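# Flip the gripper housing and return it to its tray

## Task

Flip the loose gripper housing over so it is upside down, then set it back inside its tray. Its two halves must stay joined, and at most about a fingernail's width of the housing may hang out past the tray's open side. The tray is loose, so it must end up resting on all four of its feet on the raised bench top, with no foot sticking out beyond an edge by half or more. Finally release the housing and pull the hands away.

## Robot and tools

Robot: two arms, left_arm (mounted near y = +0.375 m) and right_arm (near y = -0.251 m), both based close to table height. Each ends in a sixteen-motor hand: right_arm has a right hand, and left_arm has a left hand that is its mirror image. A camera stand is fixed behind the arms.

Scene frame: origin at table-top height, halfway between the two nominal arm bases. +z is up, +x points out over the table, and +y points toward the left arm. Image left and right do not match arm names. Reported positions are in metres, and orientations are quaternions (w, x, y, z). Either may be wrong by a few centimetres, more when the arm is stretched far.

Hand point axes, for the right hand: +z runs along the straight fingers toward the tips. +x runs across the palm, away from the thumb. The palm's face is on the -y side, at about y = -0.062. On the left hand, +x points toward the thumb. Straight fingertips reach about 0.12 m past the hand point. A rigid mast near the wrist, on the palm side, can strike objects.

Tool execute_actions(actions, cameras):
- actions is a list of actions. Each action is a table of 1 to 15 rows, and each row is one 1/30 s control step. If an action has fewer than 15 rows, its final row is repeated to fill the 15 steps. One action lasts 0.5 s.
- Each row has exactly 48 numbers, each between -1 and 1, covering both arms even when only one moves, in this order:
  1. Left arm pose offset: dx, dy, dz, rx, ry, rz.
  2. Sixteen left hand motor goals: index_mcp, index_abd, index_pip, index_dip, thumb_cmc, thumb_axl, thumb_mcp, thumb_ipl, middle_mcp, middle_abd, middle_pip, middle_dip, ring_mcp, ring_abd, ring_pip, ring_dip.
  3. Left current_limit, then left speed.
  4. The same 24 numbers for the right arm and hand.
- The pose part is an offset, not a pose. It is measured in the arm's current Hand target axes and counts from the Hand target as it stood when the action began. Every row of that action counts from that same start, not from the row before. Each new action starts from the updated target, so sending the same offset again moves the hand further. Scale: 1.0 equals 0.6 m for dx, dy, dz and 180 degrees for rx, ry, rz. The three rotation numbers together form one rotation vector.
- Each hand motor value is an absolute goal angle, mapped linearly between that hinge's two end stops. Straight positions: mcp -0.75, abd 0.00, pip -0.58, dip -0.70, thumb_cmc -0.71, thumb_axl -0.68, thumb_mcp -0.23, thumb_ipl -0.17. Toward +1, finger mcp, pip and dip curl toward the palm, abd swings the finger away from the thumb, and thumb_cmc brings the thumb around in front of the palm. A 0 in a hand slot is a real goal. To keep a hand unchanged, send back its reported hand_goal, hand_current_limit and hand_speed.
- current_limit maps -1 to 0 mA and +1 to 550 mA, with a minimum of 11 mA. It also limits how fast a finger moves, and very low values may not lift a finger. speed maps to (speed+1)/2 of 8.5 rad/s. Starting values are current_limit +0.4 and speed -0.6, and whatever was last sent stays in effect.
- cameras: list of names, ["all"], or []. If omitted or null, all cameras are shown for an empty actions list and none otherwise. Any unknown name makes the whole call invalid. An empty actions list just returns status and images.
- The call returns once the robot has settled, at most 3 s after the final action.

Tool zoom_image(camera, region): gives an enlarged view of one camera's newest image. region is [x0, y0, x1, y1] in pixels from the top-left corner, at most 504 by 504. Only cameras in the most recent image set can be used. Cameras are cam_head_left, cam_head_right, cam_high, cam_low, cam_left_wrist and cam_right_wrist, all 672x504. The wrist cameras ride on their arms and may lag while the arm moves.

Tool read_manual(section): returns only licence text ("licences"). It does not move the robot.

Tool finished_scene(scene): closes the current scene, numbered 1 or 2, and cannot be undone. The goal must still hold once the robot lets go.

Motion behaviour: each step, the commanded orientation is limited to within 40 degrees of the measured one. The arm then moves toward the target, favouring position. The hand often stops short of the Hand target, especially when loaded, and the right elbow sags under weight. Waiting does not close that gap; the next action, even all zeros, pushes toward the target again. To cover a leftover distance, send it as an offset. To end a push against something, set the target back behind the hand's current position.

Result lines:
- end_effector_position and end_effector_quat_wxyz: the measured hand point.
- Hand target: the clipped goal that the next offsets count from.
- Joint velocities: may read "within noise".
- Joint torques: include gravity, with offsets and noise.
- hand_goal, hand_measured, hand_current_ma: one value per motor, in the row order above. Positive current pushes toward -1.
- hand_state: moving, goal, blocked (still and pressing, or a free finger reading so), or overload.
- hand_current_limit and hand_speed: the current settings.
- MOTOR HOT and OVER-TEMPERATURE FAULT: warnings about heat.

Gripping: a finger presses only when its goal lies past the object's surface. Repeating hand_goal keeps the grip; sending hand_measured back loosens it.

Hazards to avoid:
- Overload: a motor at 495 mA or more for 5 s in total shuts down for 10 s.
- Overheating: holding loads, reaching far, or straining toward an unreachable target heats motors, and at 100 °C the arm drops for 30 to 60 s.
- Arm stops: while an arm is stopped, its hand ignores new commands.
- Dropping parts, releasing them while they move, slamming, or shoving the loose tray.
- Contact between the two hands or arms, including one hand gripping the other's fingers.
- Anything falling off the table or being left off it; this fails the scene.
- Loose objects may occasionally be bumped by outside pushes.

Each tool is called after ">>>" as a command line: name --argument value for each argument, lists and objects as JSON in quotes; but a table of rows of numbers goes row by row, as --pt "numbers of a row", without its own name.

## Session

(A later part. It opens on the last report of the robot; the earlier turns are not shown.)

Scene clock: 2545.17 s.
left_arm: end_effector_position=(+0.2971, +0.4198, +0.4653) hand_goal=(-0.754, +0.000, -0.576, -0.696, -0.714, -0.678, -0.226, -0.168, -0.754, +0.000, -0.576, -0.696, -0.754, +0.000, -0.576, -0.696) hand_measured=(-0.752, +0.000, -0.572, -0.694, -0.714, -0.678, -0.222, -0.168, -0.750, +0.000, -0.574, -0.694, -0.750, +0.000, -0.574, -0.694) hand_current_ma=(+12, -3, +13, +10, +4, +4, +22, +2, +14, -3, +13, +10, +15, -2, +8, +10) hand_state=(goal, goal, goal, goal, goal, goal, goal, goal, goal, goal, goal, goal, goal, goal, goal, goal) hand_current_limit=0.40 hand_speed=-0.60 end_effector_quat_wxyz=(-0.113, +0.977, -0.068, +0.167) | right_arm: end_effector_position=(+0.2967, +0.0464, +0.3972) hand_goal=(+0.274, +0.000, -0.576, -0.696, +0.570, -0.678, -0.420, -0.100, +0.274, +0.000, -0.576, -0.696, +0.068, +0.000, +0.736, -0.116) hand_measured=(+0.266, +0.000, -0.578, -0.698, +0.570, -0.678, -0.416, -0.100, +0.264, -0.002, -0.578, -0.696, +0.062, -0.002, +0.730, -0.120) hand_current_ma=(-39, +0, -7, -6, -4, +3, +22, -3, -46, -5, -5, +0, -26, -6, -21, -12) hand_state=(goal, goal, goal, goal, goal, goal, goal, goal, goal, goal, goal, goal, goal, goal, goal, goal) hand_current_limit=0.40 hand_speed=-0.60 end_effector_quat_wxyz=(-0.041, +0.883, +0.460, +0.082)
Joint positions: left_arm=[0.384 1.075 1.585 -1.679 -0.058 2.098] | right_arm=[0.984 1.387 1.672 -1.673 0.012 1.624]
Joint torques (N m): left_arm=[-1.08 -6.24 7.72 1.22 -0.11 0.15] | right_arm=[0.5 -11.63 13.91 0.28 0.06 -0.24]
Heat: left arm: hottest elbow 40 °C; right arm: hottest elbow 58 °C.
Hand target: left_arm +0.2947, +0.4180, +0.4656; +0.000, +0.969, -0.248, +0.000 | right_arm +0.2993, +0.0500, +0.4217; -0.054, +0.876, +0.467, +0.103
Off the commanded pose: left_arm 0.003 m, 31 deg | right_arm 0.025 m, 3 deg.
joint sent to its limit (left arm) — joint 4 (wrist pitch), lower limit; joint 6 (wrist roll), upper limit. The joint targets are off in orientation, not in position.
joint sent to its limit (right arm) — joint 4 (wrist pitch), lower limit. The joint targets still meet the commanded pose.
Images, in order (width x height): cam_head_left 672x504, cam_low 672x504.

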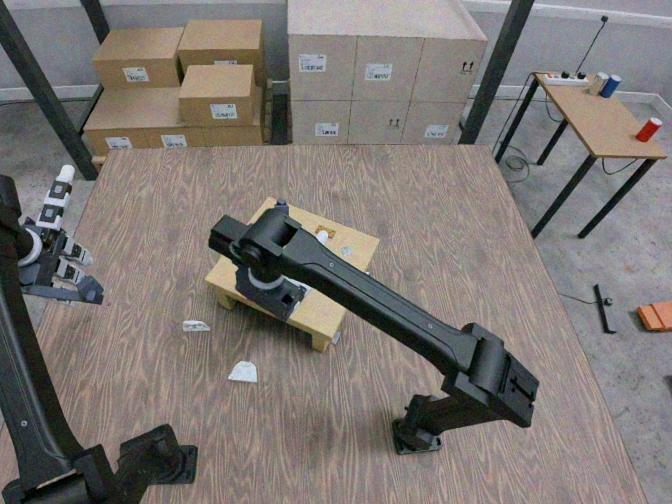

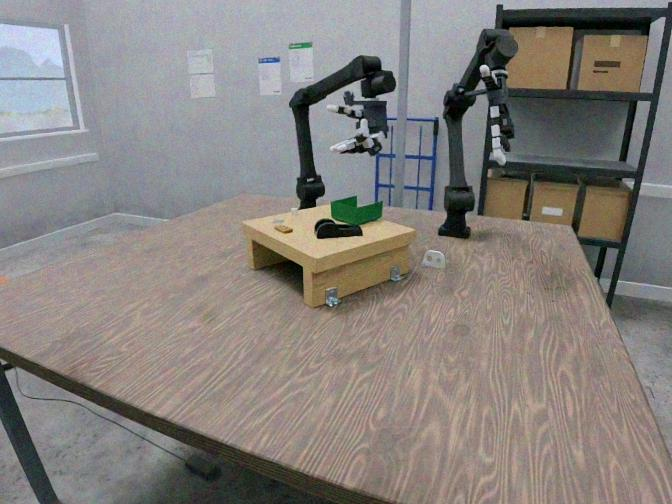

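>>> execute_actions --actions '[]'

Scene clock: 2591.00 s.
left_arm: end_effector_position=(+0.2971, +0.4198, +0.4653) hand_goal=(-0.754, +0.000, -0.576, -0.696, -0.714, -0.678, -0.226, -0.168, -0.754, +0.000, -0.576, -0.696, -0.754, +0.000, -0.576, -0.696) hand_measured=(-0.752, +0.000, -0.572, -0.694, -0.714, -0.678, -0.222, -0.168, -0.750, +0.000, -0.574, -0.694, -0.750, +0.000, -0.574, -0.694) hand_current_ma=(+12, -3, +13, +10, +4, +4, +22, +2, +14, -3, +13, +10, +15, -2, +8, +10) hand_state=(goal, goal, goal, goal, goal, goal, goal, goal, goal, goal, goal, goal, goal, goal, goal, goal) hand_current_limit=0.40 hand_speed=-0.60 end_effector_quat_wxyz=(-0.113, +0.977, -0.068, +0.167) | right_arm: end_effector_position=(+0.2969, +0.0465, +0.3972) hand_goal=(+0.274, +0.000, -0.576, -0.696, +0.570, -0.678, -0.420, -0.100, +0.274, +0.000, -0.576, -0.696, +0.068, +0.000, +0.736, -0.116) hand_measured=(+0.266, +0.000, -0.578, -0.698, +0.570, -0.678, -0.416, -0.100, +0.264, -0.002, -0.578, -0.696, +0.062, -0.002, +0.730, -0.120) hand_current_ma=(-39, +0, -7, -6, -4, +3, +22, -3, -46, -5, -5, +0, -26, -6, -21, -12) hand_state=(goal, goal, goal, goal, goal, goal, goal, goal, goal, goal, goal, goal, goal, goal, goal, goal) hand_current_limit=0.40 hand_speed=-0.60 end_effector_quat_wxyz=(-0.041, +0.883, +0.460, +0.082)
Joint positions: left_arm=[0.384 1.075 1.585 -1.679 -0.058 2.098] | right_arm=[0.984 1.387 1.672 -1.673 0.012 1.622]
Joint velocities: within noise
Joint torques (N m): left_arm=[-1.38 -6.42 7.71 1.22 -0.13 0.12] | right_arm=[1.03 -11.75 13.91 0.27 0.11 -0.19]
Heat: left arm: hottest elbow 40 °C; right arm: hottest elbow 64 °C.
Hand target: left_arm +0.2947, +0.4180, +0.4656; +0.000, +0.969, -0.248, +0.000 | right_arm +0.2993, +0.0500, +0.4217; -0.054, +0.876, +0.467, +0.103
Off the commanded pose: left_arm 0.003 m, 31 deg | right_arm 0.025 m, 3 deg.
camera_calibration:
cam_left_wrist: T_world_to_cam=[[-0.678413, 0.732036, -0.0622817, -0.1113], [0.214883, 0.278778, 0.936007, -0.665943], [0.702553, 0.621616, -0.346428, -0.18637], [0, 0, 0, 1]] pos_world=[0.198527, 0.382977, 0.551832]
cam_right_wrist: T_world_to_cam=[[0.0819218, -0.987451, -0.135013, 0.10932], [-0.7682, -0.148868, 0.622662, -0.0559808], [-0.634947, 0.0527073, -0.770756, 0.615218], [0, 0, 0, 1]] pos_world=[0.338671, 0.0671878, 0.523799]

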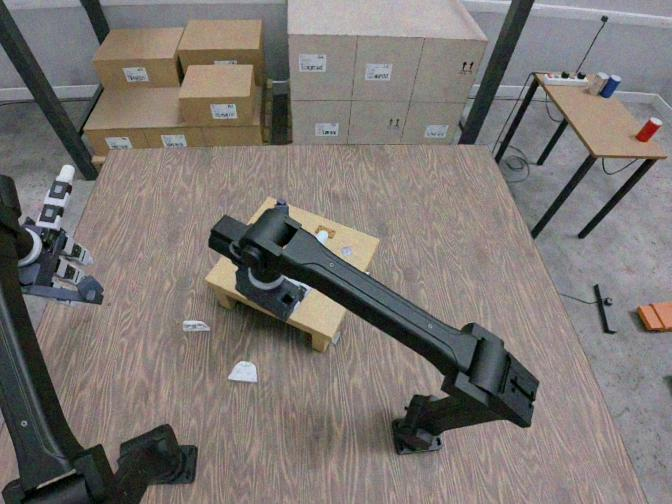

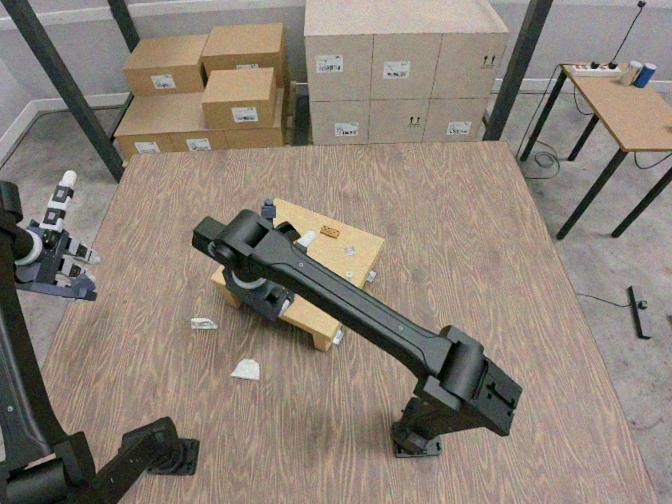

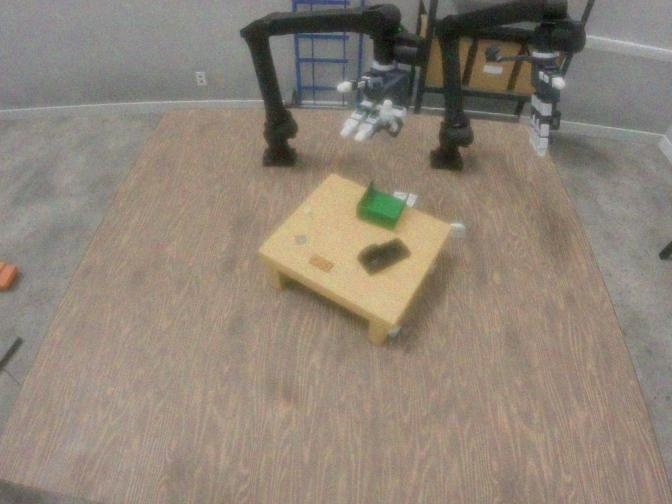

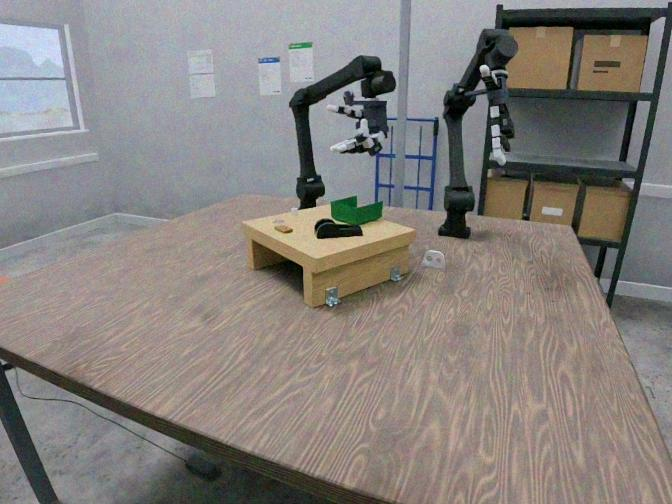

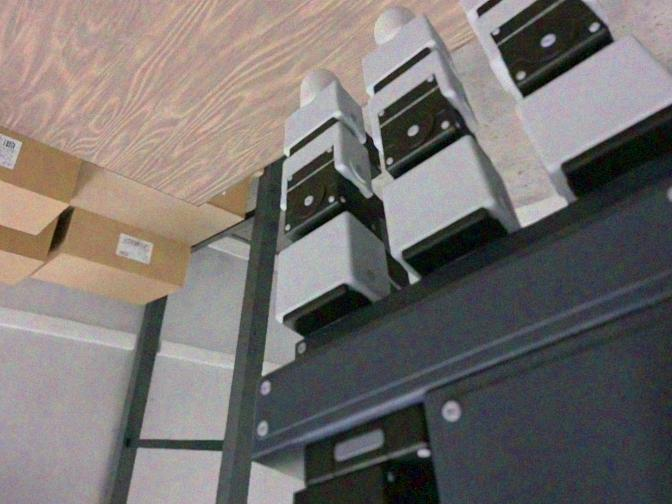

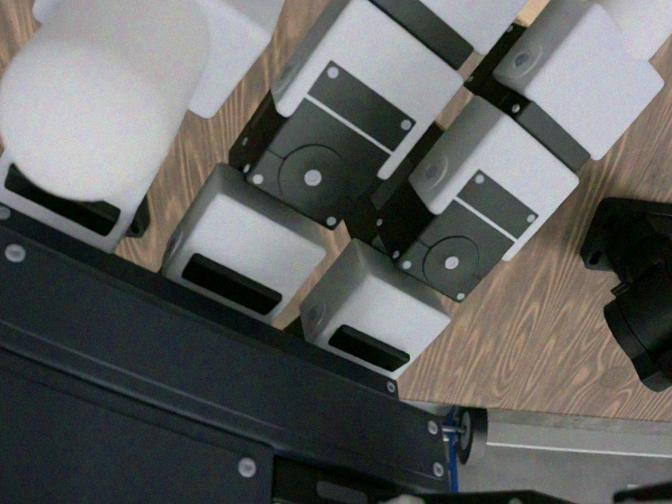

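>>> zoom_image --camera "cam_head_left" --region '[150, 290, 350, 410]'

>>> zoom_image --camera "cam_head_right" --region '[150, 290, 350, 410]'

>>> zoom_image --camera "cam_high" --region '[330, 160, 490, 280]'

Scaled by 2.520 from the camera's 672x504 image, which has a finer 960x720 frame.

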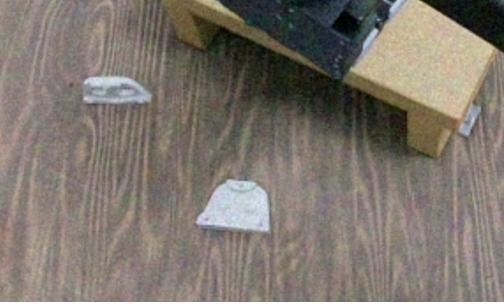

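Scaled by 2.520 from the camera's 672x504 image, which has a finer 960x720 frame.

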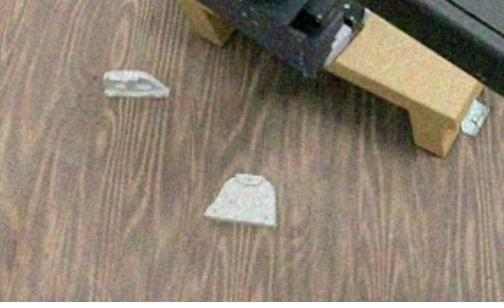

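Scaled by 3.150 from the camera's 672x504 image, which has a finer 960x720 frame.

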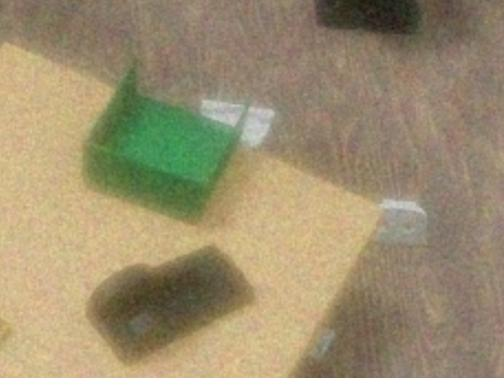

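>>> zoom_image --camera "cam_head_left" --region '[222, 355, 264, 387]'

>>> zoom_image --camera "cam_head_right" --region '[226, 352, 268, 384]'

>>> zoom_image --camera "cam_low" --region '[400, 230, 464, 278]'

Scaled by 12.000 from the camera's 672x504 image, which has a finer 960x720 frame.

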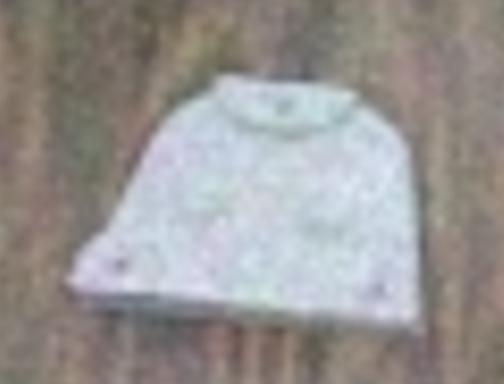

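Scaled by 12.000 from the camera's 672x504 image, which has a finer 960x720 frame.

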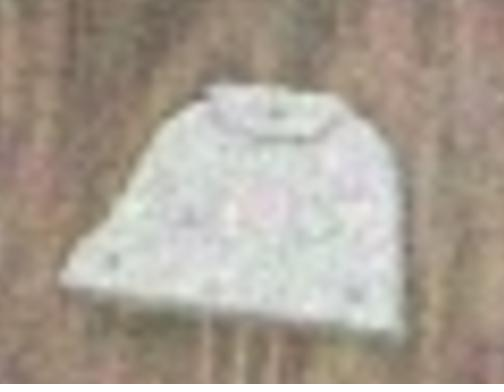

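Scaled by 7.875 from the camera's 672x504 image, which has a finer 960x720 frame.

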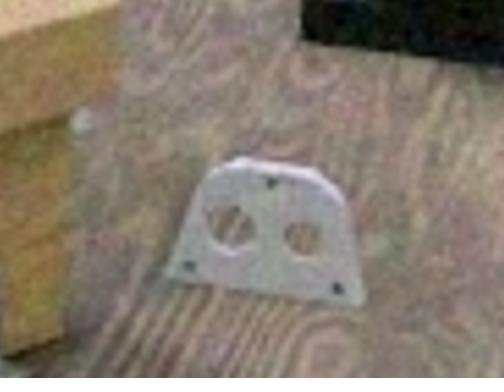

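>>> execute_actions --actions '[[[0,0,0,0,0,0,-0.754,0,-0.576,-0.696,-0.714,-0.678,-0.226,-0.168,-0.754,0,-0.576,-0.696,-0.754,0,-0.576,-0.696,0.4,-0.6,0.057,0.0037,0,0,0,-0.125,0.274,0,-0.576,-0.696,0.57,-0.678,-0.42,-0.1,0.274,0,-0.576,-0.696,0.068,0,0.736,-0.116,0.4,-0.6]],[[0,0,0,0,0,0,-0.754,0,-0.576,-0.696,-0.714,-0.678,-0.226,-0.168,-0.754,0,-0.576,-0.696,-0.754,0,-0.576,-0.696,0.4,-0.6,0.057,0.0037,0,0,0,-0.125,0.274,0,-0.576,-0.696,0.57,-0.678,-0.42,-0.1,0.274,0,-0.576,-0.696,0.068,0,0.736,-0.116,0.4,-0.6]],[[0,0,0,0,0,0,-0.754,0,-0.576,-0.696,-0.714,-0.678,-0.226,-0.168,-0.754,0,-0.576,-0.696,-0.754,0,-0.576,-0.696,0.4,-0.6,0.057,0.0037,0,0,0,-0.125,0.274,0,-0.576,-0.696,0.57,-0.678,-0.42,-0.1,0.274,0,-0.576,-0.696,0.068,0,0.736,-0.116,0.4,-0.6]],[[0,0,0,0,0,0,-0.754,0,-0.576,-0.696,-0.714,-0.678,-0.226,-0.168,-0.754,0,-0.576,-0.696,-0.754,0,-0.576,-0.696,0.4,-0.6,0.057,0.0037,0,0,0,-0.125,0.274,0,-0.576,-0.696,0.57,-0.678,-0.42,-0.1,0.274,0,-0.576,-0.696,0.068,0,0.736,-0.116,0.4,-0.6]]]'

Scene clock: 2783.83 s.
left_arm: end_effector_position=(+0.2971, +0.4198, +0.4653) hand_goal=(-0.754, +0.000, -0.576, -0.696, -0.714, -0.678, -0.226, -0.168, -0.754, +0.000, -0.576, -0.696, -0.754, +0.000, -0.576, -0.696) hand_measured=(-0.752, +0.000, -0.572, -0.694, -0.714, -0.678, -0.222, -0.168, -0.750, +0.000, -0.574, -0.694, -0.750, +0.000, -0.574, -0.694) hand_current_ma=(+12, -3, +13, +10, +4, +4, +22, +2, +14, -3, +13, +10, +15, -2, +8, +10) hand_state=(goal, goal, goal, goal, goal, goal, goal, goal, goal, goal, goal, goal, goal, goal, goal, goal) hand_current_limit=0.40 hand_speed=-0.60 end_effector_quat_wxyz=(-0.113, +0.977, -0.068, +0.167) | right_arm: end_effector_position=(+0.3035, +0.1710, +0.4166) hand_goal=(+0.274, +0.000, -0.576, -0.696, +0.570, -0.678, -0.420, -0.100, +0.274, +0.000, -0.576, -0.696, +0.068, +0.000, +0.736, -0.116) hand_measured=(+0.266, +0.000, -0.578, -0.698, +0.570, -0.678, -0.416, -0.100, +0.264, -0.002, -0.578, -0.696, +0.062, -0.002, +0.730, -0.120) hand_current_ma=(-39, +0, -7, -6, -3, +3, +22, -3, -46, -5, -5, +0, -26, -6, -21, -12) hand_state=(goal, goal, goal, goal, goal, goal, goal, goal, goal, goal, goal, goal, goal, goal, goal, goal) hand_current_limit=0.40 hand_speed=-0.60 end_effector_quat_wxyz=(+0.029, +0.296, +0.951, +0.087)
Joint positions: left_arm=[0.384 1.075 1.585 -1.679 -0.058 2.098] | right_arm=[0.991 1.387 1.672 -1.673 0.014 0.053]
Joint torques (N m): left_arm=[-0.91 -6.07 7.69 1.21 -0.14 0.13] | right_arm=[0.79 -11.58 14.11 0.7 -0.26 -0.12]
Heat: left arm: hottest elbow 40 °C; right arm: hottest elbow 73 °C.
Hand target: left_arm +0.2947, +0.4180, +0.4656; +0.000, +0.969, -0.248, +0.000 | right_arm +0.3059, +0.1715, +0.4464; +0.035, +0.289, +0.950, +0.111
Off the commanded pose: left_arm 0.003 m, 31 deg | right_arm 0.030 m, 3 deg.
joint sent to its limit (left arm) — joint 4 (wrist pitch), lower limit; joint 6 (wrist roll), upper limit. The joint targets are off in orientation, not in position.
joint sent to its limit (right arm) — joint 4 (wrist pitch), lower limit. The joint targets still meet the commanded pose.

>>> execute_actions --actions '[[[0,0,0,0,0,0,-0.754,0,-0.576,-0.696,-0.714,-0.678,-0.226,-0.168,-0.754,0,-0.576,-0.696,-0.754,0,-0.576,-0.696,0.4,-0.6,0.0708,-0.0057,0.05,0,0,-0.125,0.274,0,-0.576,-0.696,0.57,-0.678,-0.42,-0.1,0.274,0,-0.576,-0.696,0.068,0,0.736,-0.116,0.4,-0.6]],[[0,0,0,0,0,0,-0.754,0,-0.576,-0.696,-0.714,-0.678,-0.226,-0.168,-0.754,0,-0.576,-0.696,-0.754,0,-0.576,-0.696,0.4,-0.6,0.0733,0.0003,0.05,0,0,-0.125,0.274,0,-0.576,-0.696,0.57,-0.678,-0.42,-0.1,0.274,0,-0.576,-0.696,0.068,0,0.736,-0.116,0.4,-0.6]],[[0,0,0,0,0,0,-0.754,0,-0.576,-0.696,-0.714,-0.678,-0.226,-0.168,-0.754,0,-0.576,-0.696,-0.754,0,-0.576,-0.696,0.4,-0.6,0.0733,0.0068,0.05,0,0,-0.125,0.274,0,-0.576,-0.696,0.57,-0.678,-0.42,-0.1,0.274,0,-0.576,-0.696,0.068,0,0.736,-0.116,0.4,-0.6]],[[0,0,0,0,0,0,-0.754,0,-0.576,-0.696,-0.714,-0.678,-0.226,-0.168,-0.754,0,-0.576,-0.696,-0.754,0,-0.576,-0.696,0.4,-0.6,0.0708,0.0128,0.05,0,0,-0.125,0.274,0,-0.576,-0.696,0.57,-0.678,-0.42,-0.1,0.274,0,-0.576,-0.696,0.068,0,0.736,-0.116,0.4,-0.6]],[[0,0,0,0,0,0,-0.754,0,-0.576,-0.696,-0.714,-0.678,-0.226,-0.168,-0.754,0,-0.576,-0.696,-0.754,0,-0.576,-0.696,0.4,-0.6,0,-0.1215,0.0322,0.125,0,0,0.274,0,-0.576,-0.696,0.57,-0.678,-0.42,-0.1,0.274,0,-0.576,-0.696,0.068,0,0.736,-0.116,0.4,-0.6]],[[0,0,0,0,0,0,-0.754,0,-0.576,-0.696,-0.714,-0.678,-0.226,-0.168,-0.754,0,-0.576,-0.696,-0.754,0,-0.576,-0.696,0.4,-0.6,0,-0.1215,0.0322,0.125,0,0,0.274,0,-0.576,-0.696,0.57,-0.678,-0.42,-0.1,0.274,0,-0.576,-0.696,0.068,0,0.736,-0.116,0.4,-0.6]],[[0,0,0,0,0,0,-0.754,0,-0.576,-0.696,-0.714,-0.678,-0.226,-0.168,-0.754,0,-0.576,-0.696,-0.754,0,-0.576,-0.696,0.4,-0.6,0,-0.1215,0.0322,0.125,0,0,0.274,0,-0.576,-0.696,0.57,-0.678,-0.42,-0.1,0.274,0,-0.576,-0.696,0.068,0,0.736,-0.116,0.4,-0.6]],[[0,0,0,0,0,0,-0.754,0,-0.576,-0.696,-0.714,-0.678,-0.226,-0.168,-0.754,0,-0.576,-0.696,-0.754,0,-0.576,-0.696,0.4,-0.6,0,-0.1215,0.0322,0.125,0,0,0.274,0,-0.576,-0.696,0.57,-0.678,-0.42,-0.1,0.274,0,-0.576,-0.696,0.068,0,0.736,-0.116,0.4,-0.6]]]'

Scene clock: 2821.97 s.
left_arm: end_effector_position=(+0.2971, +0.4198, +0.4653) hand_goal=(-0.754, +0.000, -0.576, -0.696, -0.714, -0.678, -0.226, -0.168, -0.754, +0.000, -0.576, -0.696, -0.754, +0.000, -0.576, -0.696) hand_measured=(-0.752, +0.000, -0.572, -0.694, -0.714, -0.678, -0.222, -0.168, -0.750, +0.000, -0.574, -0.694, -0.750, +0.000, -0.574, -0.694) hand_current_ma=(+12, -3, +13, +10, +4, +4, +22, +2, +14, -3, +13, +10, +15, -2, +8, +10) hand_state=(goal, goal, goal, goal, goal, goal, goal, goal, goal, goal, goal, goal, goal, goal, goal, goal) hand_current_limit=0.40 hand_speed=-0.60 end_effector_quat_wxyz=(-0.113, +0.977, -0.068, +0.167) | right_arm: end_effector_position=(+0.3583, +0.0439, +0.3763) hand_goal=(+0.274, +0.000, -0.576, -0.696, +0.570, -0.678, -0.420, -0.100, +0.274, +0.000, -0.576, -0.696, +0.068, +0.000, +0.736, -0.116) hand_measured=(+0.274, +0.000, -0.578, -0.698, +0.570, -0.678, -0.416, -0.100, +0.274, -0.002, -0.578, -0.696, +0.068, -0.002, +0.730, -0.120) hand_current_ma=(+3, +0, -6, -6, +1, +3, +21, -3, +4, -5, -5, +0, -1, -6, -20, -12) hand_state=(goal, goal, goal, goal, goal, goal, goal, goal, goal, goal, goal, goal, goal, goal, goal, goal) hand_current_limit=0.40 hand_speed=-0.60 end_effector_quat_wxyz=(+0.410, -0.314, +0.648, -0.560)
Joint positions: left_arm=[0.384 1.075 1.585 -1.679 -0.058 2.098] | right_arm=[1.057 1.368 1.365 -1.674 1.532 -1.283]
Joint torques (N m): left_arm=[-0.91 -6.42 7.73 1.16 -0.12 0.14] | right_arm=[0.5 -11.22 11.77 0.09 1.52 0.18]
Heat: left arm: hottest elbow 39 °C; right arm: hottest elbow 73 °C.
Hand target: left_arm +0.2947, +0.4180, +0.4656; +0.000, +0.969, -0.248, +0.000 | right_arm +0.3622, +0.0434, +0.3965; +0.404, -0.258, +0.658, -0.582
Off the commanded pose: left_arm 0.003 m, 31 deg | right_arm 0.021 m, 7 deg.
joint sent to its limit (left arm) — joint 4 (wrist pitch), lower limit; joint 6 (wrist roll), upper limit. The joint targets are off in orientation, not in position.
joint sent to its limit (right arm) — joint 4 (wrist pitch), lower limit. The joint targets are off in orientation, not in position.

>>> execute_actions --actions '[[[0,0,0,0,0,0,-0.754,0,-0.576,-0.696,-0.714,-0.678,-0.226,-0.168,-0.754,0,-0.576,-0.696,-0.754,0,-0.576,-0.696,0.4,-0.6,-0.0159,0.067,-0.071,-0.0021,-0.0667,-0.0636,0.274,0,-0.576,-0.696,0.57,-0.678,-0.42,-0.1,0.274,0,-0.576,-0.696,0.068,0,0.736,-0.116,0.4,-0.6]],[[0,0,0,0,0,0,-0.754,0,-0.576,-0.696,-0.714,-0.678,-0.226,-0.168,-0.754,0,-0.576,-0.696,-0.754,0,-0.576,-0.696,0.4,-0.6,-0.042,0.0595,-0.0625,-0.0021,-0.0667,-0.0636,0.274,0,-0.576,-0.696,0.57,-0.678,-0.42,-0.1,0.274,0,-0.576,-0.696,0.068,0,0.736,-0.116,0.4,-0.6]],[[0,0,0,0,0,0,-0.754,0,-0.576,-0.696,-0.714,-0.678,-0.226,-0.168,-0.754,0,-0.576,-0.696,-0.754,0,-0.576,-0.696,0.4,-0.6,-0.0665,0.051,-0.0523,0,0,0,0.274,0,-0.576,-0.696,0.57,-0.678,-0.42,-0.1,0.274,0,-0.576,-0.696,0.068,0,0.736,-0.116,0.4,-0.6]],[[0,0,0,0,0,0,-0.754,0,-0.576,-0.696,-0.714,-0.678,-0.226,-0.168,-0.754,0,-0.576,-0.696,-0.754,0,-0.576,-0.696,0.4,-0.6,-0.0665,0.051,-0.0523,0,0,0,0.274,0,-0.576,-0.696,0.57,-0.678,-0.42,-0.1,0.274,0,-0.576,-0.696,0.068,0,0.736,-0.116,0.4,-0.6]]]' --cameras '["cam_head_left", "cam_head_right", "cam_right_wrist", "cam_high"]'

Scene clock: 2859.03 s.
left_arm: end_effector_position=(+0.2971, +0.4198, +0.4653) hand_goal=(-0.754, +0.000, -0.576, -0.696, -0.714, -0.678, -0.226, -0.168, -0.754, +0.000, -0.576, -0.696, -0.754, +0.000, -0.576, -0.696) hand_measured=(-0.752, +0.000, -0.572, -0.694, -0.714, -0.678, -0.222, -0.168, -0.750, +0.000, -0.574, -0.694, -0.750, +0.000, -0.574, -0.694) hand_current_ma=(+12, -3, +13, +10, +4, +4, +22, +2, +14, -3, +13, +10, +15, -2, +8, +10) hand_state=(goal, goal, goal, goal, goal, goal, goal, goal, goal, goal, goal, goal, goal, goal, goal, goal) hand_current_limit=0.40 hand_speed=-0.60 end_effector_quat_wxyz=(-0.113, +0.977, -0.068, +0.167) | right_arm: end_effector_position=(+0.2588, +0.1892, +0.2411) hand_goal=(+0.274, +0.000, -0.576, -0.696, +0.570, -0.678, -0.420, -0.100, +0.274, +0.000, -0.576, -0.696, +0.068, +0.000, +0.736, -0.116) hand_measured=(+0.276, +0.000, -0.578, -0.698, +0.570, -0.678, -0.418, -0.100, +0.278, -0.002, -0.578, -0.696, +0.070, -0.002, +0.730, -0.120) hand_current_ma=(+12, +0, -5, -6, -3, +3, +14, -3, +13, -5, -5, +0, +4, -6, -20, -12) hand_state=(goal, goal, goal, goal, goal, goal, goal, goal, goal, goal, goal, goal, goal, goal, goal, goal) hand_current_limit=0.40 hand_speed=-0.60 end_effector_quat_wxyz=(-0.395, +0.513, -0.491, +0.582)
Joint positions: left_arm=[0.384 1.075 1.585 -1.679 -0.058 2.098] | right_arm=[1.376 1.686 1.365 -1.581 1.561 -1.45]
Joint torques (N m): left_arm=[-1.2 -6.24 7.71 1.18 -0.14 0.15] | right_arm=[0.67 -13.45 10.66 0.85 1.16 0.02]
Heat: left arm: hottest elbow 39 °C; right arm: hottest elbow 73 °C.
Hand target: left_arm +0.2947, +0.4180, +0.4656; +0.000, +0.969, -0.248, +0.000 | right_arm +0.2630, +0.1986, +0.2495; -0.406, +0.499, -0.500, +0.579
Off the commanded pose: left_arm 0.003 m, 31 deg | right_arm 0.013 m, 2 deg.
joint sent to its limit (left arm) — joint 4 (wrist pitch), lower limit; joint 6 (wrist roll), upper limit. The joint targets are off in orientation, not in position.
camera_calibration:
cam_right_wrist: T_world_to_cam=[[0.093249, 0.618567, -0.780179, 0.0810805], [-0.611268, 0.654097, 0.445542, -0.116664], [0.785911, 0.435352, 0.439105, -0.268551], [0, 0, 0, 1]] pos_world=[0.132184, 0.14307, 0.233158]
Images, in order (width x height): cam_head_left 672x504, cam_head_right 672x504, cam_high 672x504, cam_right_wrist 672x504.

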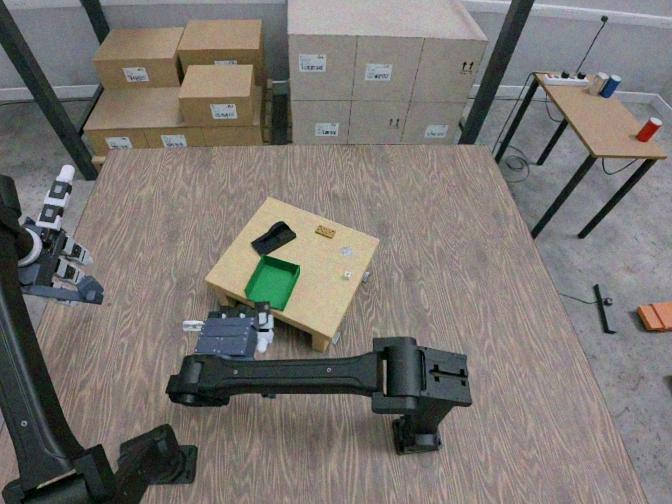

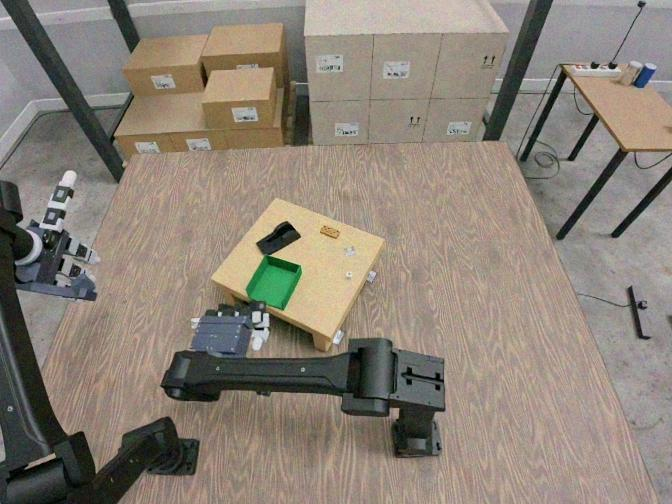

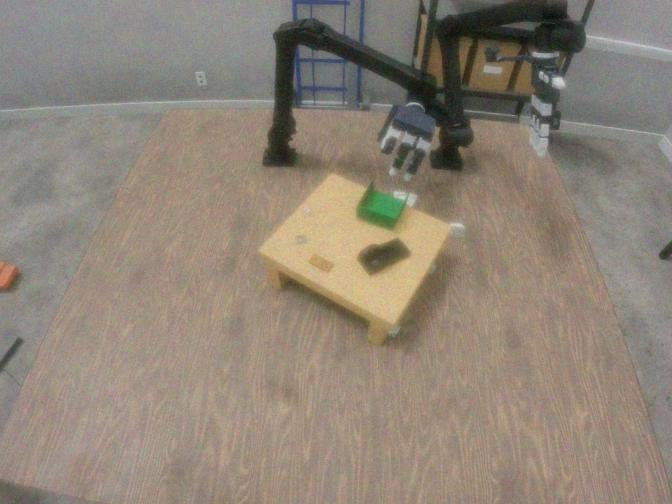

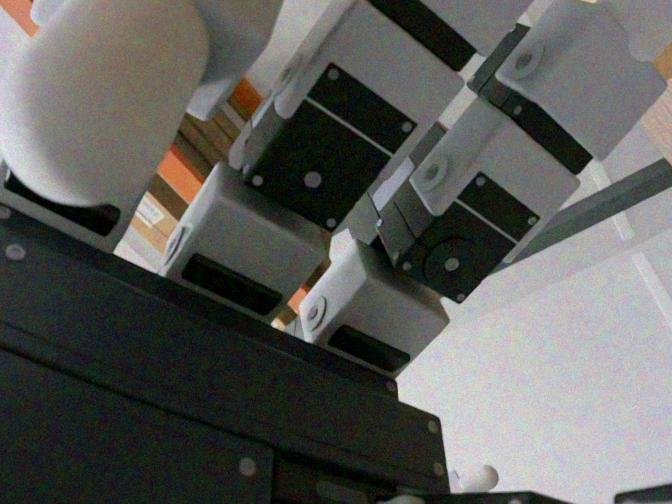

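>>> zoom_image --camera "cam_head_left" --region '[150, 280, 310, 420]'

>>> zoom_image --camera "cam_head_right" --region '[150, 280, 310, 420]'

>>> zoom_image --camera "cam_high" --region '[330, 80, 490, 220]'

>>> zoom_image --camera "cam_low" --region '[280, 60, 480, 280]'

Scaled by 3.150 from the camera's 672x504 image, which has a finer 960x720 frame.

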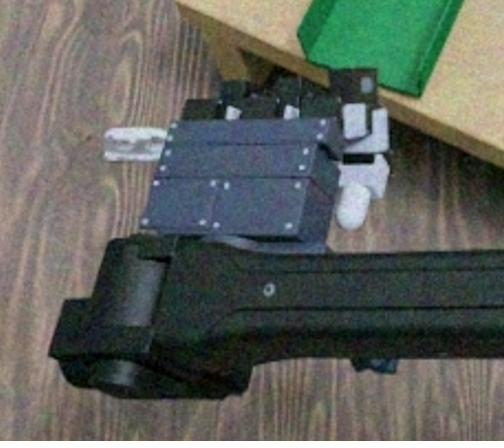

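Scaled by 3.150 from the camera's 672x504 image, which has a finer 960x720 frame.

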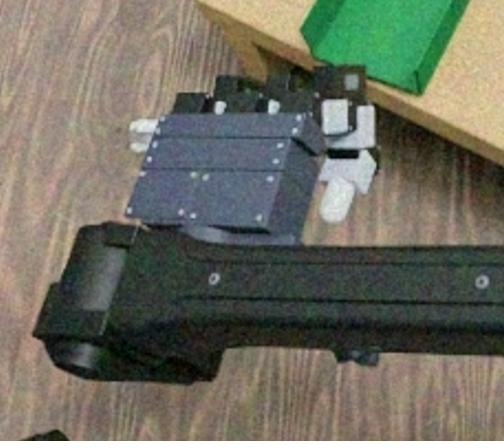

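Scaled by 3.150 from the camera's 672x504 image, which has a finer 960x720 frame.

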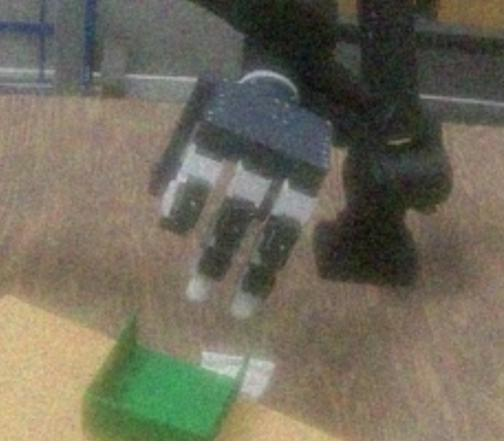

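This scene's latest camera images include none from cam_low. They are from: cam_head_left, cam_head_right, cam_high, cam_right_wrist. cam_low's image comes with the result of a call that names it in "cameras".

>>> execute_actions --actions '[[[0,0,0,0,0,0,-0.754,0,-0.576,-0.696,-0.714,-0.678,-0.226,-0.168,-0.754,0,-0.576,-0.696,-0.754,0,-0.576,-0.696,0.4,-0.6,-0.0337,0.0618,-0.0006,0,0,0,0.274,0,-0.576,-0.696,0.57,-0.678,-0.42,-0.1,0.274,0,-0.576,-0.696,0.068,0,0.736,-0.116,0.4,-0.6]],[[0,0,0,0,0,0,-0.754,0,-0.576,-0.696,-0.714,-0.678,-0.226,-0.168,-0.754,0,-0.576,-0.696,-0.754,0,-0.576,-0.696,0.4,-0.6,-0.0337,0.0618,-0.0006,0,0,0,0.274,0,-0.576,-0.696,0.57,-0.678,-0.42,-0.1,0.274,0,-0.576,-0.696,0.068,0,0.736,-0.116,0.4,-0.6]],[[0,0,0,0,0,0,-0.754,0,-0.576,-0.696,-0.714,-0.678,-0.226,-0.168,-0.754,0,-0.576,-0.696,-0.754,0,-0.576,-0.696,0.4,-0.6,-0.0337,0.0618,-0.0006,0,0,0,0.274,0,-0.576,-0.696,0.57,-0.678,-0.42,-0.1,0.274,0,-0.576,-0.696,0.068,0,0.736,-0.116,0.4,-0.6]]]' --cameras '["cam_head_left", "cam_head_right", "cam_high"]'

>>> zoom_image --camera "cam_high" --region '[360, 120, 460, 220]'

>>> zoom_image --camera "cam_head_left" --region '[180, 300, 300, 420]'

>>> zoom_image --camera "cam_head_right" --region '[180, 300, 300, 420]'

Scene clock: 2927.33 s.
left_arm: end_effector_position=(+0.2971, +0.4198, +0.4653) hand_goal=(-0.754, +0.000, -0.576, -0.696, -0.714, -0.678, -0.226, -0.168, -0.754, +0.000, -0.576, -0.696, -0.754, +0.000, -0.576, -0.696) hand_measured=(-0.752, +0.000, -0.572, -0.694, -0.714, -0.678, -0.222, -0.168, -0.750, +0.000, -0.574, -0.694, -0.750, +0.000, -0.574, -0.694) hand_current_ma=(+12, -3, +13, +10, +4, +4, +22, +2, +14, -3, +13, +10, +15, -2, +8, +10) hand_state=(goal, goal, goal, goal, goal, goal, goal, goal, goal, goal, goal, goal, goal, goal, goal, goal) hand_current_limit=0.40 hand_speed=-0.60 end_effector_quat_wxyz=(-0.113, +0.977, -0.068, +0.167) | right_arm: end_effector_position=(+0.2656, +0.2295, +0.1245) hand_goal=(+0.274, +0.000, -0.576, -0.696, +0.570, -0.678, -0.420, -0.100, +0.274, +0.000, -0.576, -0.696, +0.068, +0.000, +0.736, -0.116) hand_measured=(+0.276, +0.000, -0.578, -0.698, +0.570, -0.678, -0.418, -0.100, +0.278, -0.002, -0.578, -0.696, +0.070, -0.002, +0.730, -0.120) hand_current_ma=(+12, +0, -5, -6, -3, +3, +14, -3, +13, -5, -5, +0, +4, -6, -20, -12) hand_state=(goal, goal, goal, goal, goal, goal, goal, goal, goal, goal, goal, goal, goal, goal, goal, goal) hand_current_limit=0.40 hand_speed=-0.60 end_effector_quat_wxyz=(-0.397, +0.511, -0.493, +0.581)
Joint positions: left_arm=[0.384 1.075 1.585 -1.679 -0.058 2.098] | right_arm=[1.376 1.923 1.365 -1.409 1.561 -1.378]
Joint torques (N m): left_arm=[-1.08 -6.59 7.65 1.18 -0.13 0.14] | right_arm=[0.38 -15.85 9.05 0.83 1.11 0.05]
Heat: left arm: hottest elbow 39 °C; right arm: hottest elbow 68 °C.
Hand target: left_arm +0.2947, +0.4180, +0.4656; +0.000, +0.969, -0.248, +0.000 | right_arm +0.2692, +0.2387, +0.1295; -0.406, +0.499, -0.500, +0.579
Off the commanded pose: left_arm 0.003 m, 31 deg | right_arm 0.011 m, 2 deg.
joint sent to its limit (left arm) — joint 4 (wrist pitch), lower limit; joint 6 (wrist roll), upper limit. The joint targets are off in orientation, not in position.
Images, in order (width x height): cam_head_left 672x504, cam_head_right 672x504, cam_high 672x504.

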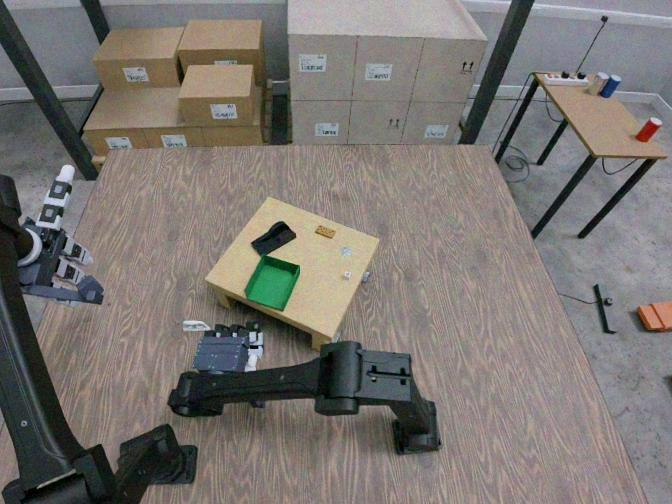

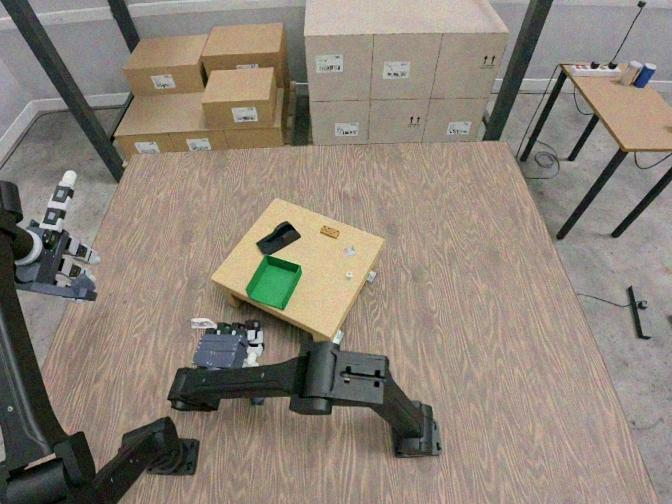

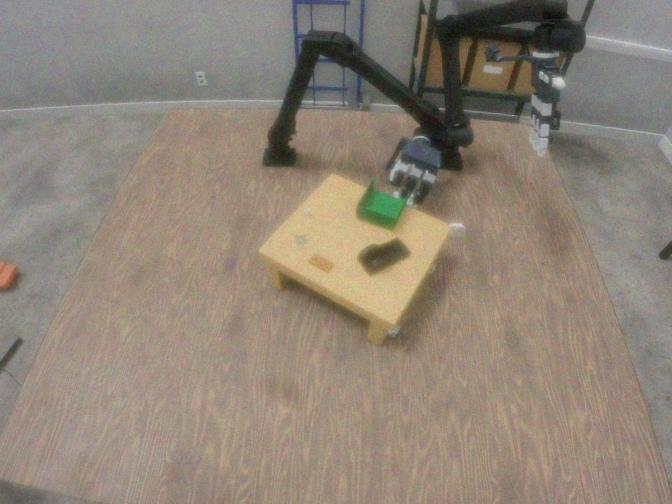

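Scaled by 5.040 from the camera's 672x504 image, which has a finer 960x720 frame.

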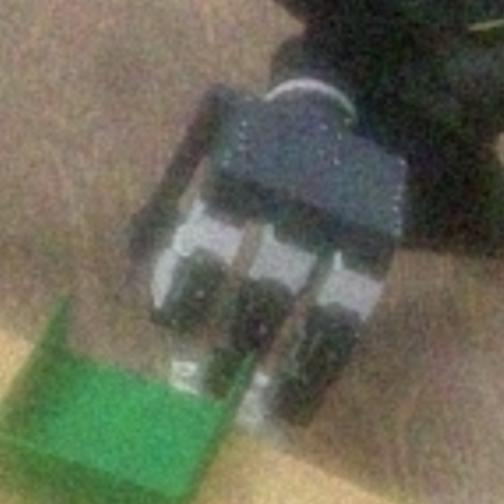

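Scaled by 4.200 from the camera's 672x504 image, which has a finer 960x720 frame.

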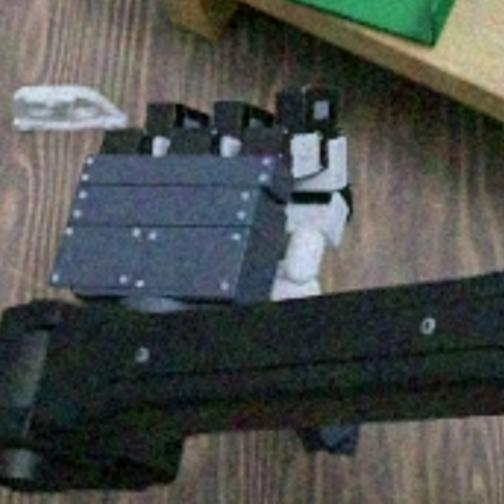

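Scaled by 4.200 from the camera's 672x504 image, which has a finer 960x720 frame.

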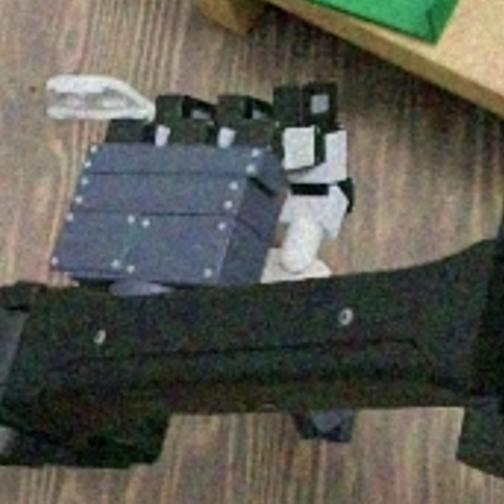

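>>> execute_actions --actions '[[[0,0,0,0,0,0,-0.754,0,-0.576,-0.696,-0.714,-0.678,-0.226,-0.168,-0.754,0,-0.576,-0.696,-0.754,0,-0.576,-0.696,0.4,-0.6,0.0043,0.0325,0.0018,0,0,0,0.274,0,-0.576,-0.696,0.57,-0.678,-0.42,-0.1,0.274,0,-0.576,-0.696,0.068,0,0.736,-0.116,0.4,-0.6]],[[0,0,0,0,0,0,-0.754,0,-0.576,-0.696,-0.714,-0.678,-0.226,-0.168,-0.754,0,-0.576,-0.696,-0.754,0,-0.576,-0.696,0.4,-0.6,0.0043,0.0325,0.0018,0,0,0,0.274,0,-0.576,-0.696,0.57,-0.678,-0.42,-0.1,0.274,0,-0.576,-0.696,0.068,0,0.736,-0.116,0.4,-0.6]]]'

Scene clock: 2961.87 s.
left_arm: end_effector_position=(+0.2971, +0.4198, +0.4653) hand_goal=(-0.754, +0.000, -0.576, -0.696, -0.714, -0.678, -0.226, -0.168, -0.754, +0.000, -0.576, -0.696, -0.754, +0.000, -0.576, -0.696) hand_measured=(-0.752, +0.000, -0.572, -0.694, -0.714, -0.678, -0.222, -0.168, -0.750, +0.000, -0.574, -0.694, -0.750, +0.000, -0.574, -0.694) hand_current_ma=(+12, -3, +13, +10, +4, +4, +22, +2, +14, -3, +13, +10, +15, -2, +8, +10) hand_state=(goal, goal, goal, goal, goal, goal, goal, goal, goal, goal, goal, goal, goal, goal, goal, goal) hand_current_limit=0.40 hand_speed=-0.60 end_effector_quat_wxyz=(-0.113, +0.977, -0.068, +0.167) | right_arm: end_effector_position=(+0.2655, +0.2265, +0.0971) hand_goal=(+0.274, +0.000, -0.576, -0.696, +0.570, -0.678, -0.420, -0.100, +0.274, +0.000, -0.576, -0.696, +0.068, +0.000, +0.736, -0.116) hand_measured=(+0.276, +0.000, -0.578, -0.698, +0.570, -0.678, -0.418, -0.100, +0.278, -0.002, -0.578, -0.696, +0.070, -0.002, +0.730, -0.120) hand_current_ma=(+12, +0, -5, -6, -3, +3, +14, -3, +13, -5, -5, +0, +4, -6, -20, -12) hand_state=(goal, goal, goal, goal, goal, goal, goal, goal, goal, goal, goal, goal, goal, goal, goal, goal) hand_current_limit=0.40 hand_speed=-0.60 end_effector_quat_wxyz=(-0.405, +0.504, -0.500, +0.576)
Joint positions: left_arm=[0.384 1.075 1.585 -1.679 -0.058 2.098] | right_arm=[1.375 1.954 1.326 -1.351 1.561 -1.34]
Joint torques (N m): left_arm=[-1.61 -6.48 7.69 1.14 -0.13 0.12] | right_arm=[0.79 -14.39 6.97 0.68 1.16 0.09]
Heat: left arm: hottest elbow 39 °C; right arm: hottest elbow 64 °C.
Hand target: left_arm +0.2947, +0.4180, +0.4656; +0.000, +0.969, -0.248, +0.000 | right_arm +0.2694, +0.2266, +0.0919; -0.406, +0.499, -0.500, +0.579
Off the commanded pose: left_arm 0.003 m, 31 deg | right_arm 0.006 m, 1 deg.
joint sent to its limit (left arm) — joint 4 (wrist pitch), lower limit; joint 6 (wrist roll), upper limit. The joint targets are off in orientation, not in position.

>>> execute_actions --actions '[[[0,0,0,0,0,0,-0.754,0,-0.576,-0.696,-0.714,-0.678,-0.226,-0.168,-0.754,0,-0.576,-0.696,-0.754,0,-0.576,-0.696,0.4,-0.6,0,0,0,0,0,0,0.42,0,-0.576,-0.696,0.57,-0.678,-0.3,-0.1,0.42,0,-0.576,-0.696,0.068,0,0.736,-0.116,0.4,-0.85]],[[0,0,0,0,0,0,-0.754,0,-0.576,-0.696,-0.714,-0.678,-0.226,-0.168,-0.754,0,-0.576,-0.696,-0.754,0,-0.576,-0.696,0.4,-0.6,0,0,0,0,0,0,0.5,0,-0.576,-0.696,0.57,-0.678,-0.22,-0.1,0.5,0,-0.576,-0.696,0.068,0,0.736,-0.116,0.4,-0.85]]]' --cameras '["cam_high", "cam_head_left"]'

>>> zoom_image --camera "cam_high" --region '[360, 120, 460, 220]'

Scene clock: 2976.37 s.
left_arm: end_effector_position=(+0.2971, +0.4198, +0.4653) hand_goal=(-0.754, +0.000, -0.576, -0.696, -0.714, -0.678, -0.226, -0.168, -0.754, +0.000, -0.576, -0.696, -0.754, +0.000, -0.576, -0.696) hand_measured=(-0.752, +0.000, -0.572, -0.694, -0.714, -0.678, -0.222, -0.168, -0.750, +0.000, -0.574, -0.694, -0.750, +0.000, -0.574, -0.694) hand_current_ma=(+12, -3, +13, +10, +4, +4, +22, +2, +14, -3, +13, +10, +15, -2, +8, +10) hand_state=(goal, goal, goal, goal, goal, goal, goal, goal, goal, goal, goal, goal, goal, goal, goal, goal) hand_current_limit=0.40 hand_speed=-0.60 end_effector_quat_wxyz=(-0.113, +0.977, -0.068, +0.167) | right_arm: end_effector_position=(+0.2655, +0.2265, +0.0971) hand_goal=(+0.500, +0.000, -0.576, -0.696, +0.570, -0.678, -0.220, -0.100, +0.500, +0.000, -0.576, -0.696, +0.068, +0.000, +0.736, -0.116) hand_measured=(+0.498, +0.000, -0.578, -0.698, +0.568, -0.678, -0.228, -0.100, +0.494, +0.000, -0.578, -0.696, +0.070, -0.002, +0.730, -0.120) hand_current_ma=(-10, +0, -5, -6, -9, +3, -44, -3, -22, -2, -5, +0, +4, -6, -20, -12) hand_state=(goal, goal, goal, goal, goal, goal, goal, goal, goal, goal, goal, goal, goal, goal, goal, goal) hand_current_limit=0.40 hand_speed=-0.85 end_effector_quat_wxyz=(-0.405, +0.504, -0.500, +0.576)
Joint positions: left_arm=[0.384 1.075 1.585 -1.679 -0.058 2.098] | right_arm=[1.375 1.954 1.326 -1.351 1.561 -1.34]
Joint torques (N m): left_arm=[-1.44 -6.3 7.69 1.25 -0.13 0.13] | right_arm=[0.26 -15.91 6.76 0.75 1.15 0.09]
Heat: left arm: hottest elbow 39 °C; right arm: hottest elbow 61 °C.
Hand target: left_arm +0.2947, +0.4180, +0.4656; +0.000, +0.969, -0.248, +0.000 | right_arm +0.2694, +0.2266, +0.0919; -0.406, +0.499, -0.500, +0.579
Off the commanded pose: left_arm 0.003 m, 31 deg | right_arm 0.006 m, 1 deg.
joint sent to its limit (left arm) — joint 4 (wrist pitch), lower limit; joint 6 (wrist roll), upper limit. The joint targets are off in orientation, not in position.
Images, in order (width x height): cam_head_left 672x504, cam_high 672x504.

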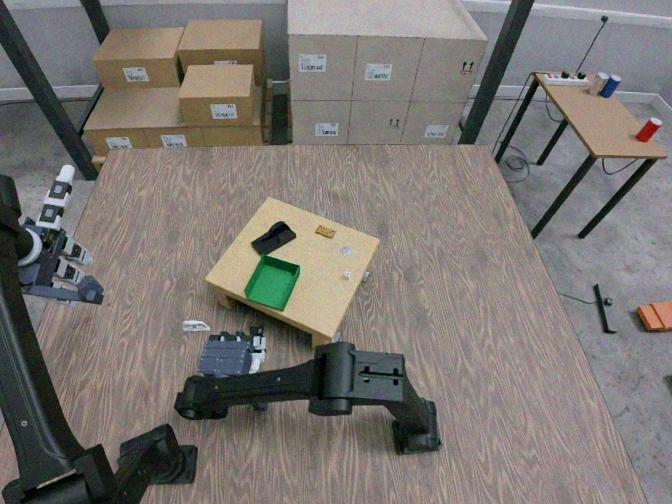

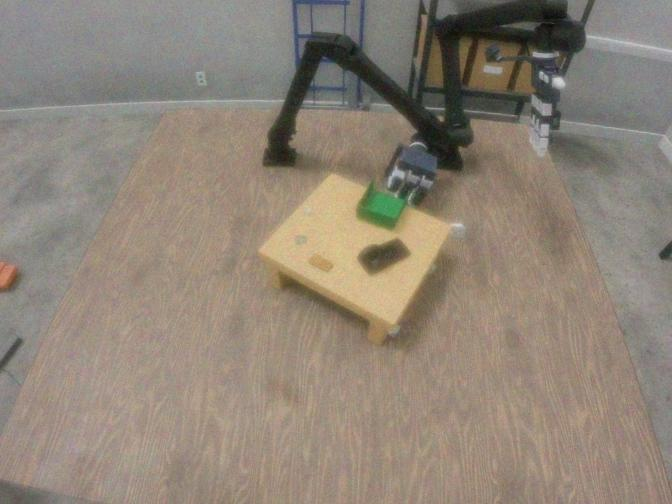

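Scaled by 5.040 from the camera's 672x504 image, which has a finer 960x720 frame.

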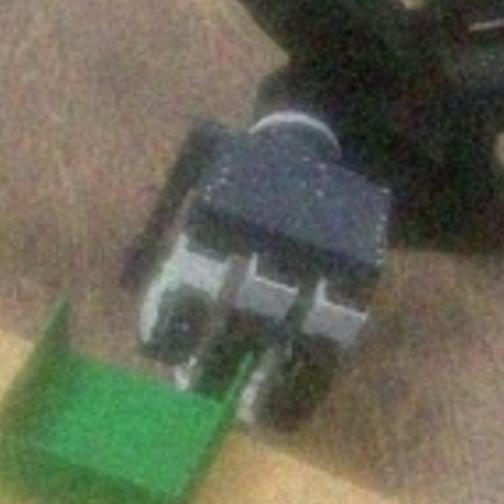

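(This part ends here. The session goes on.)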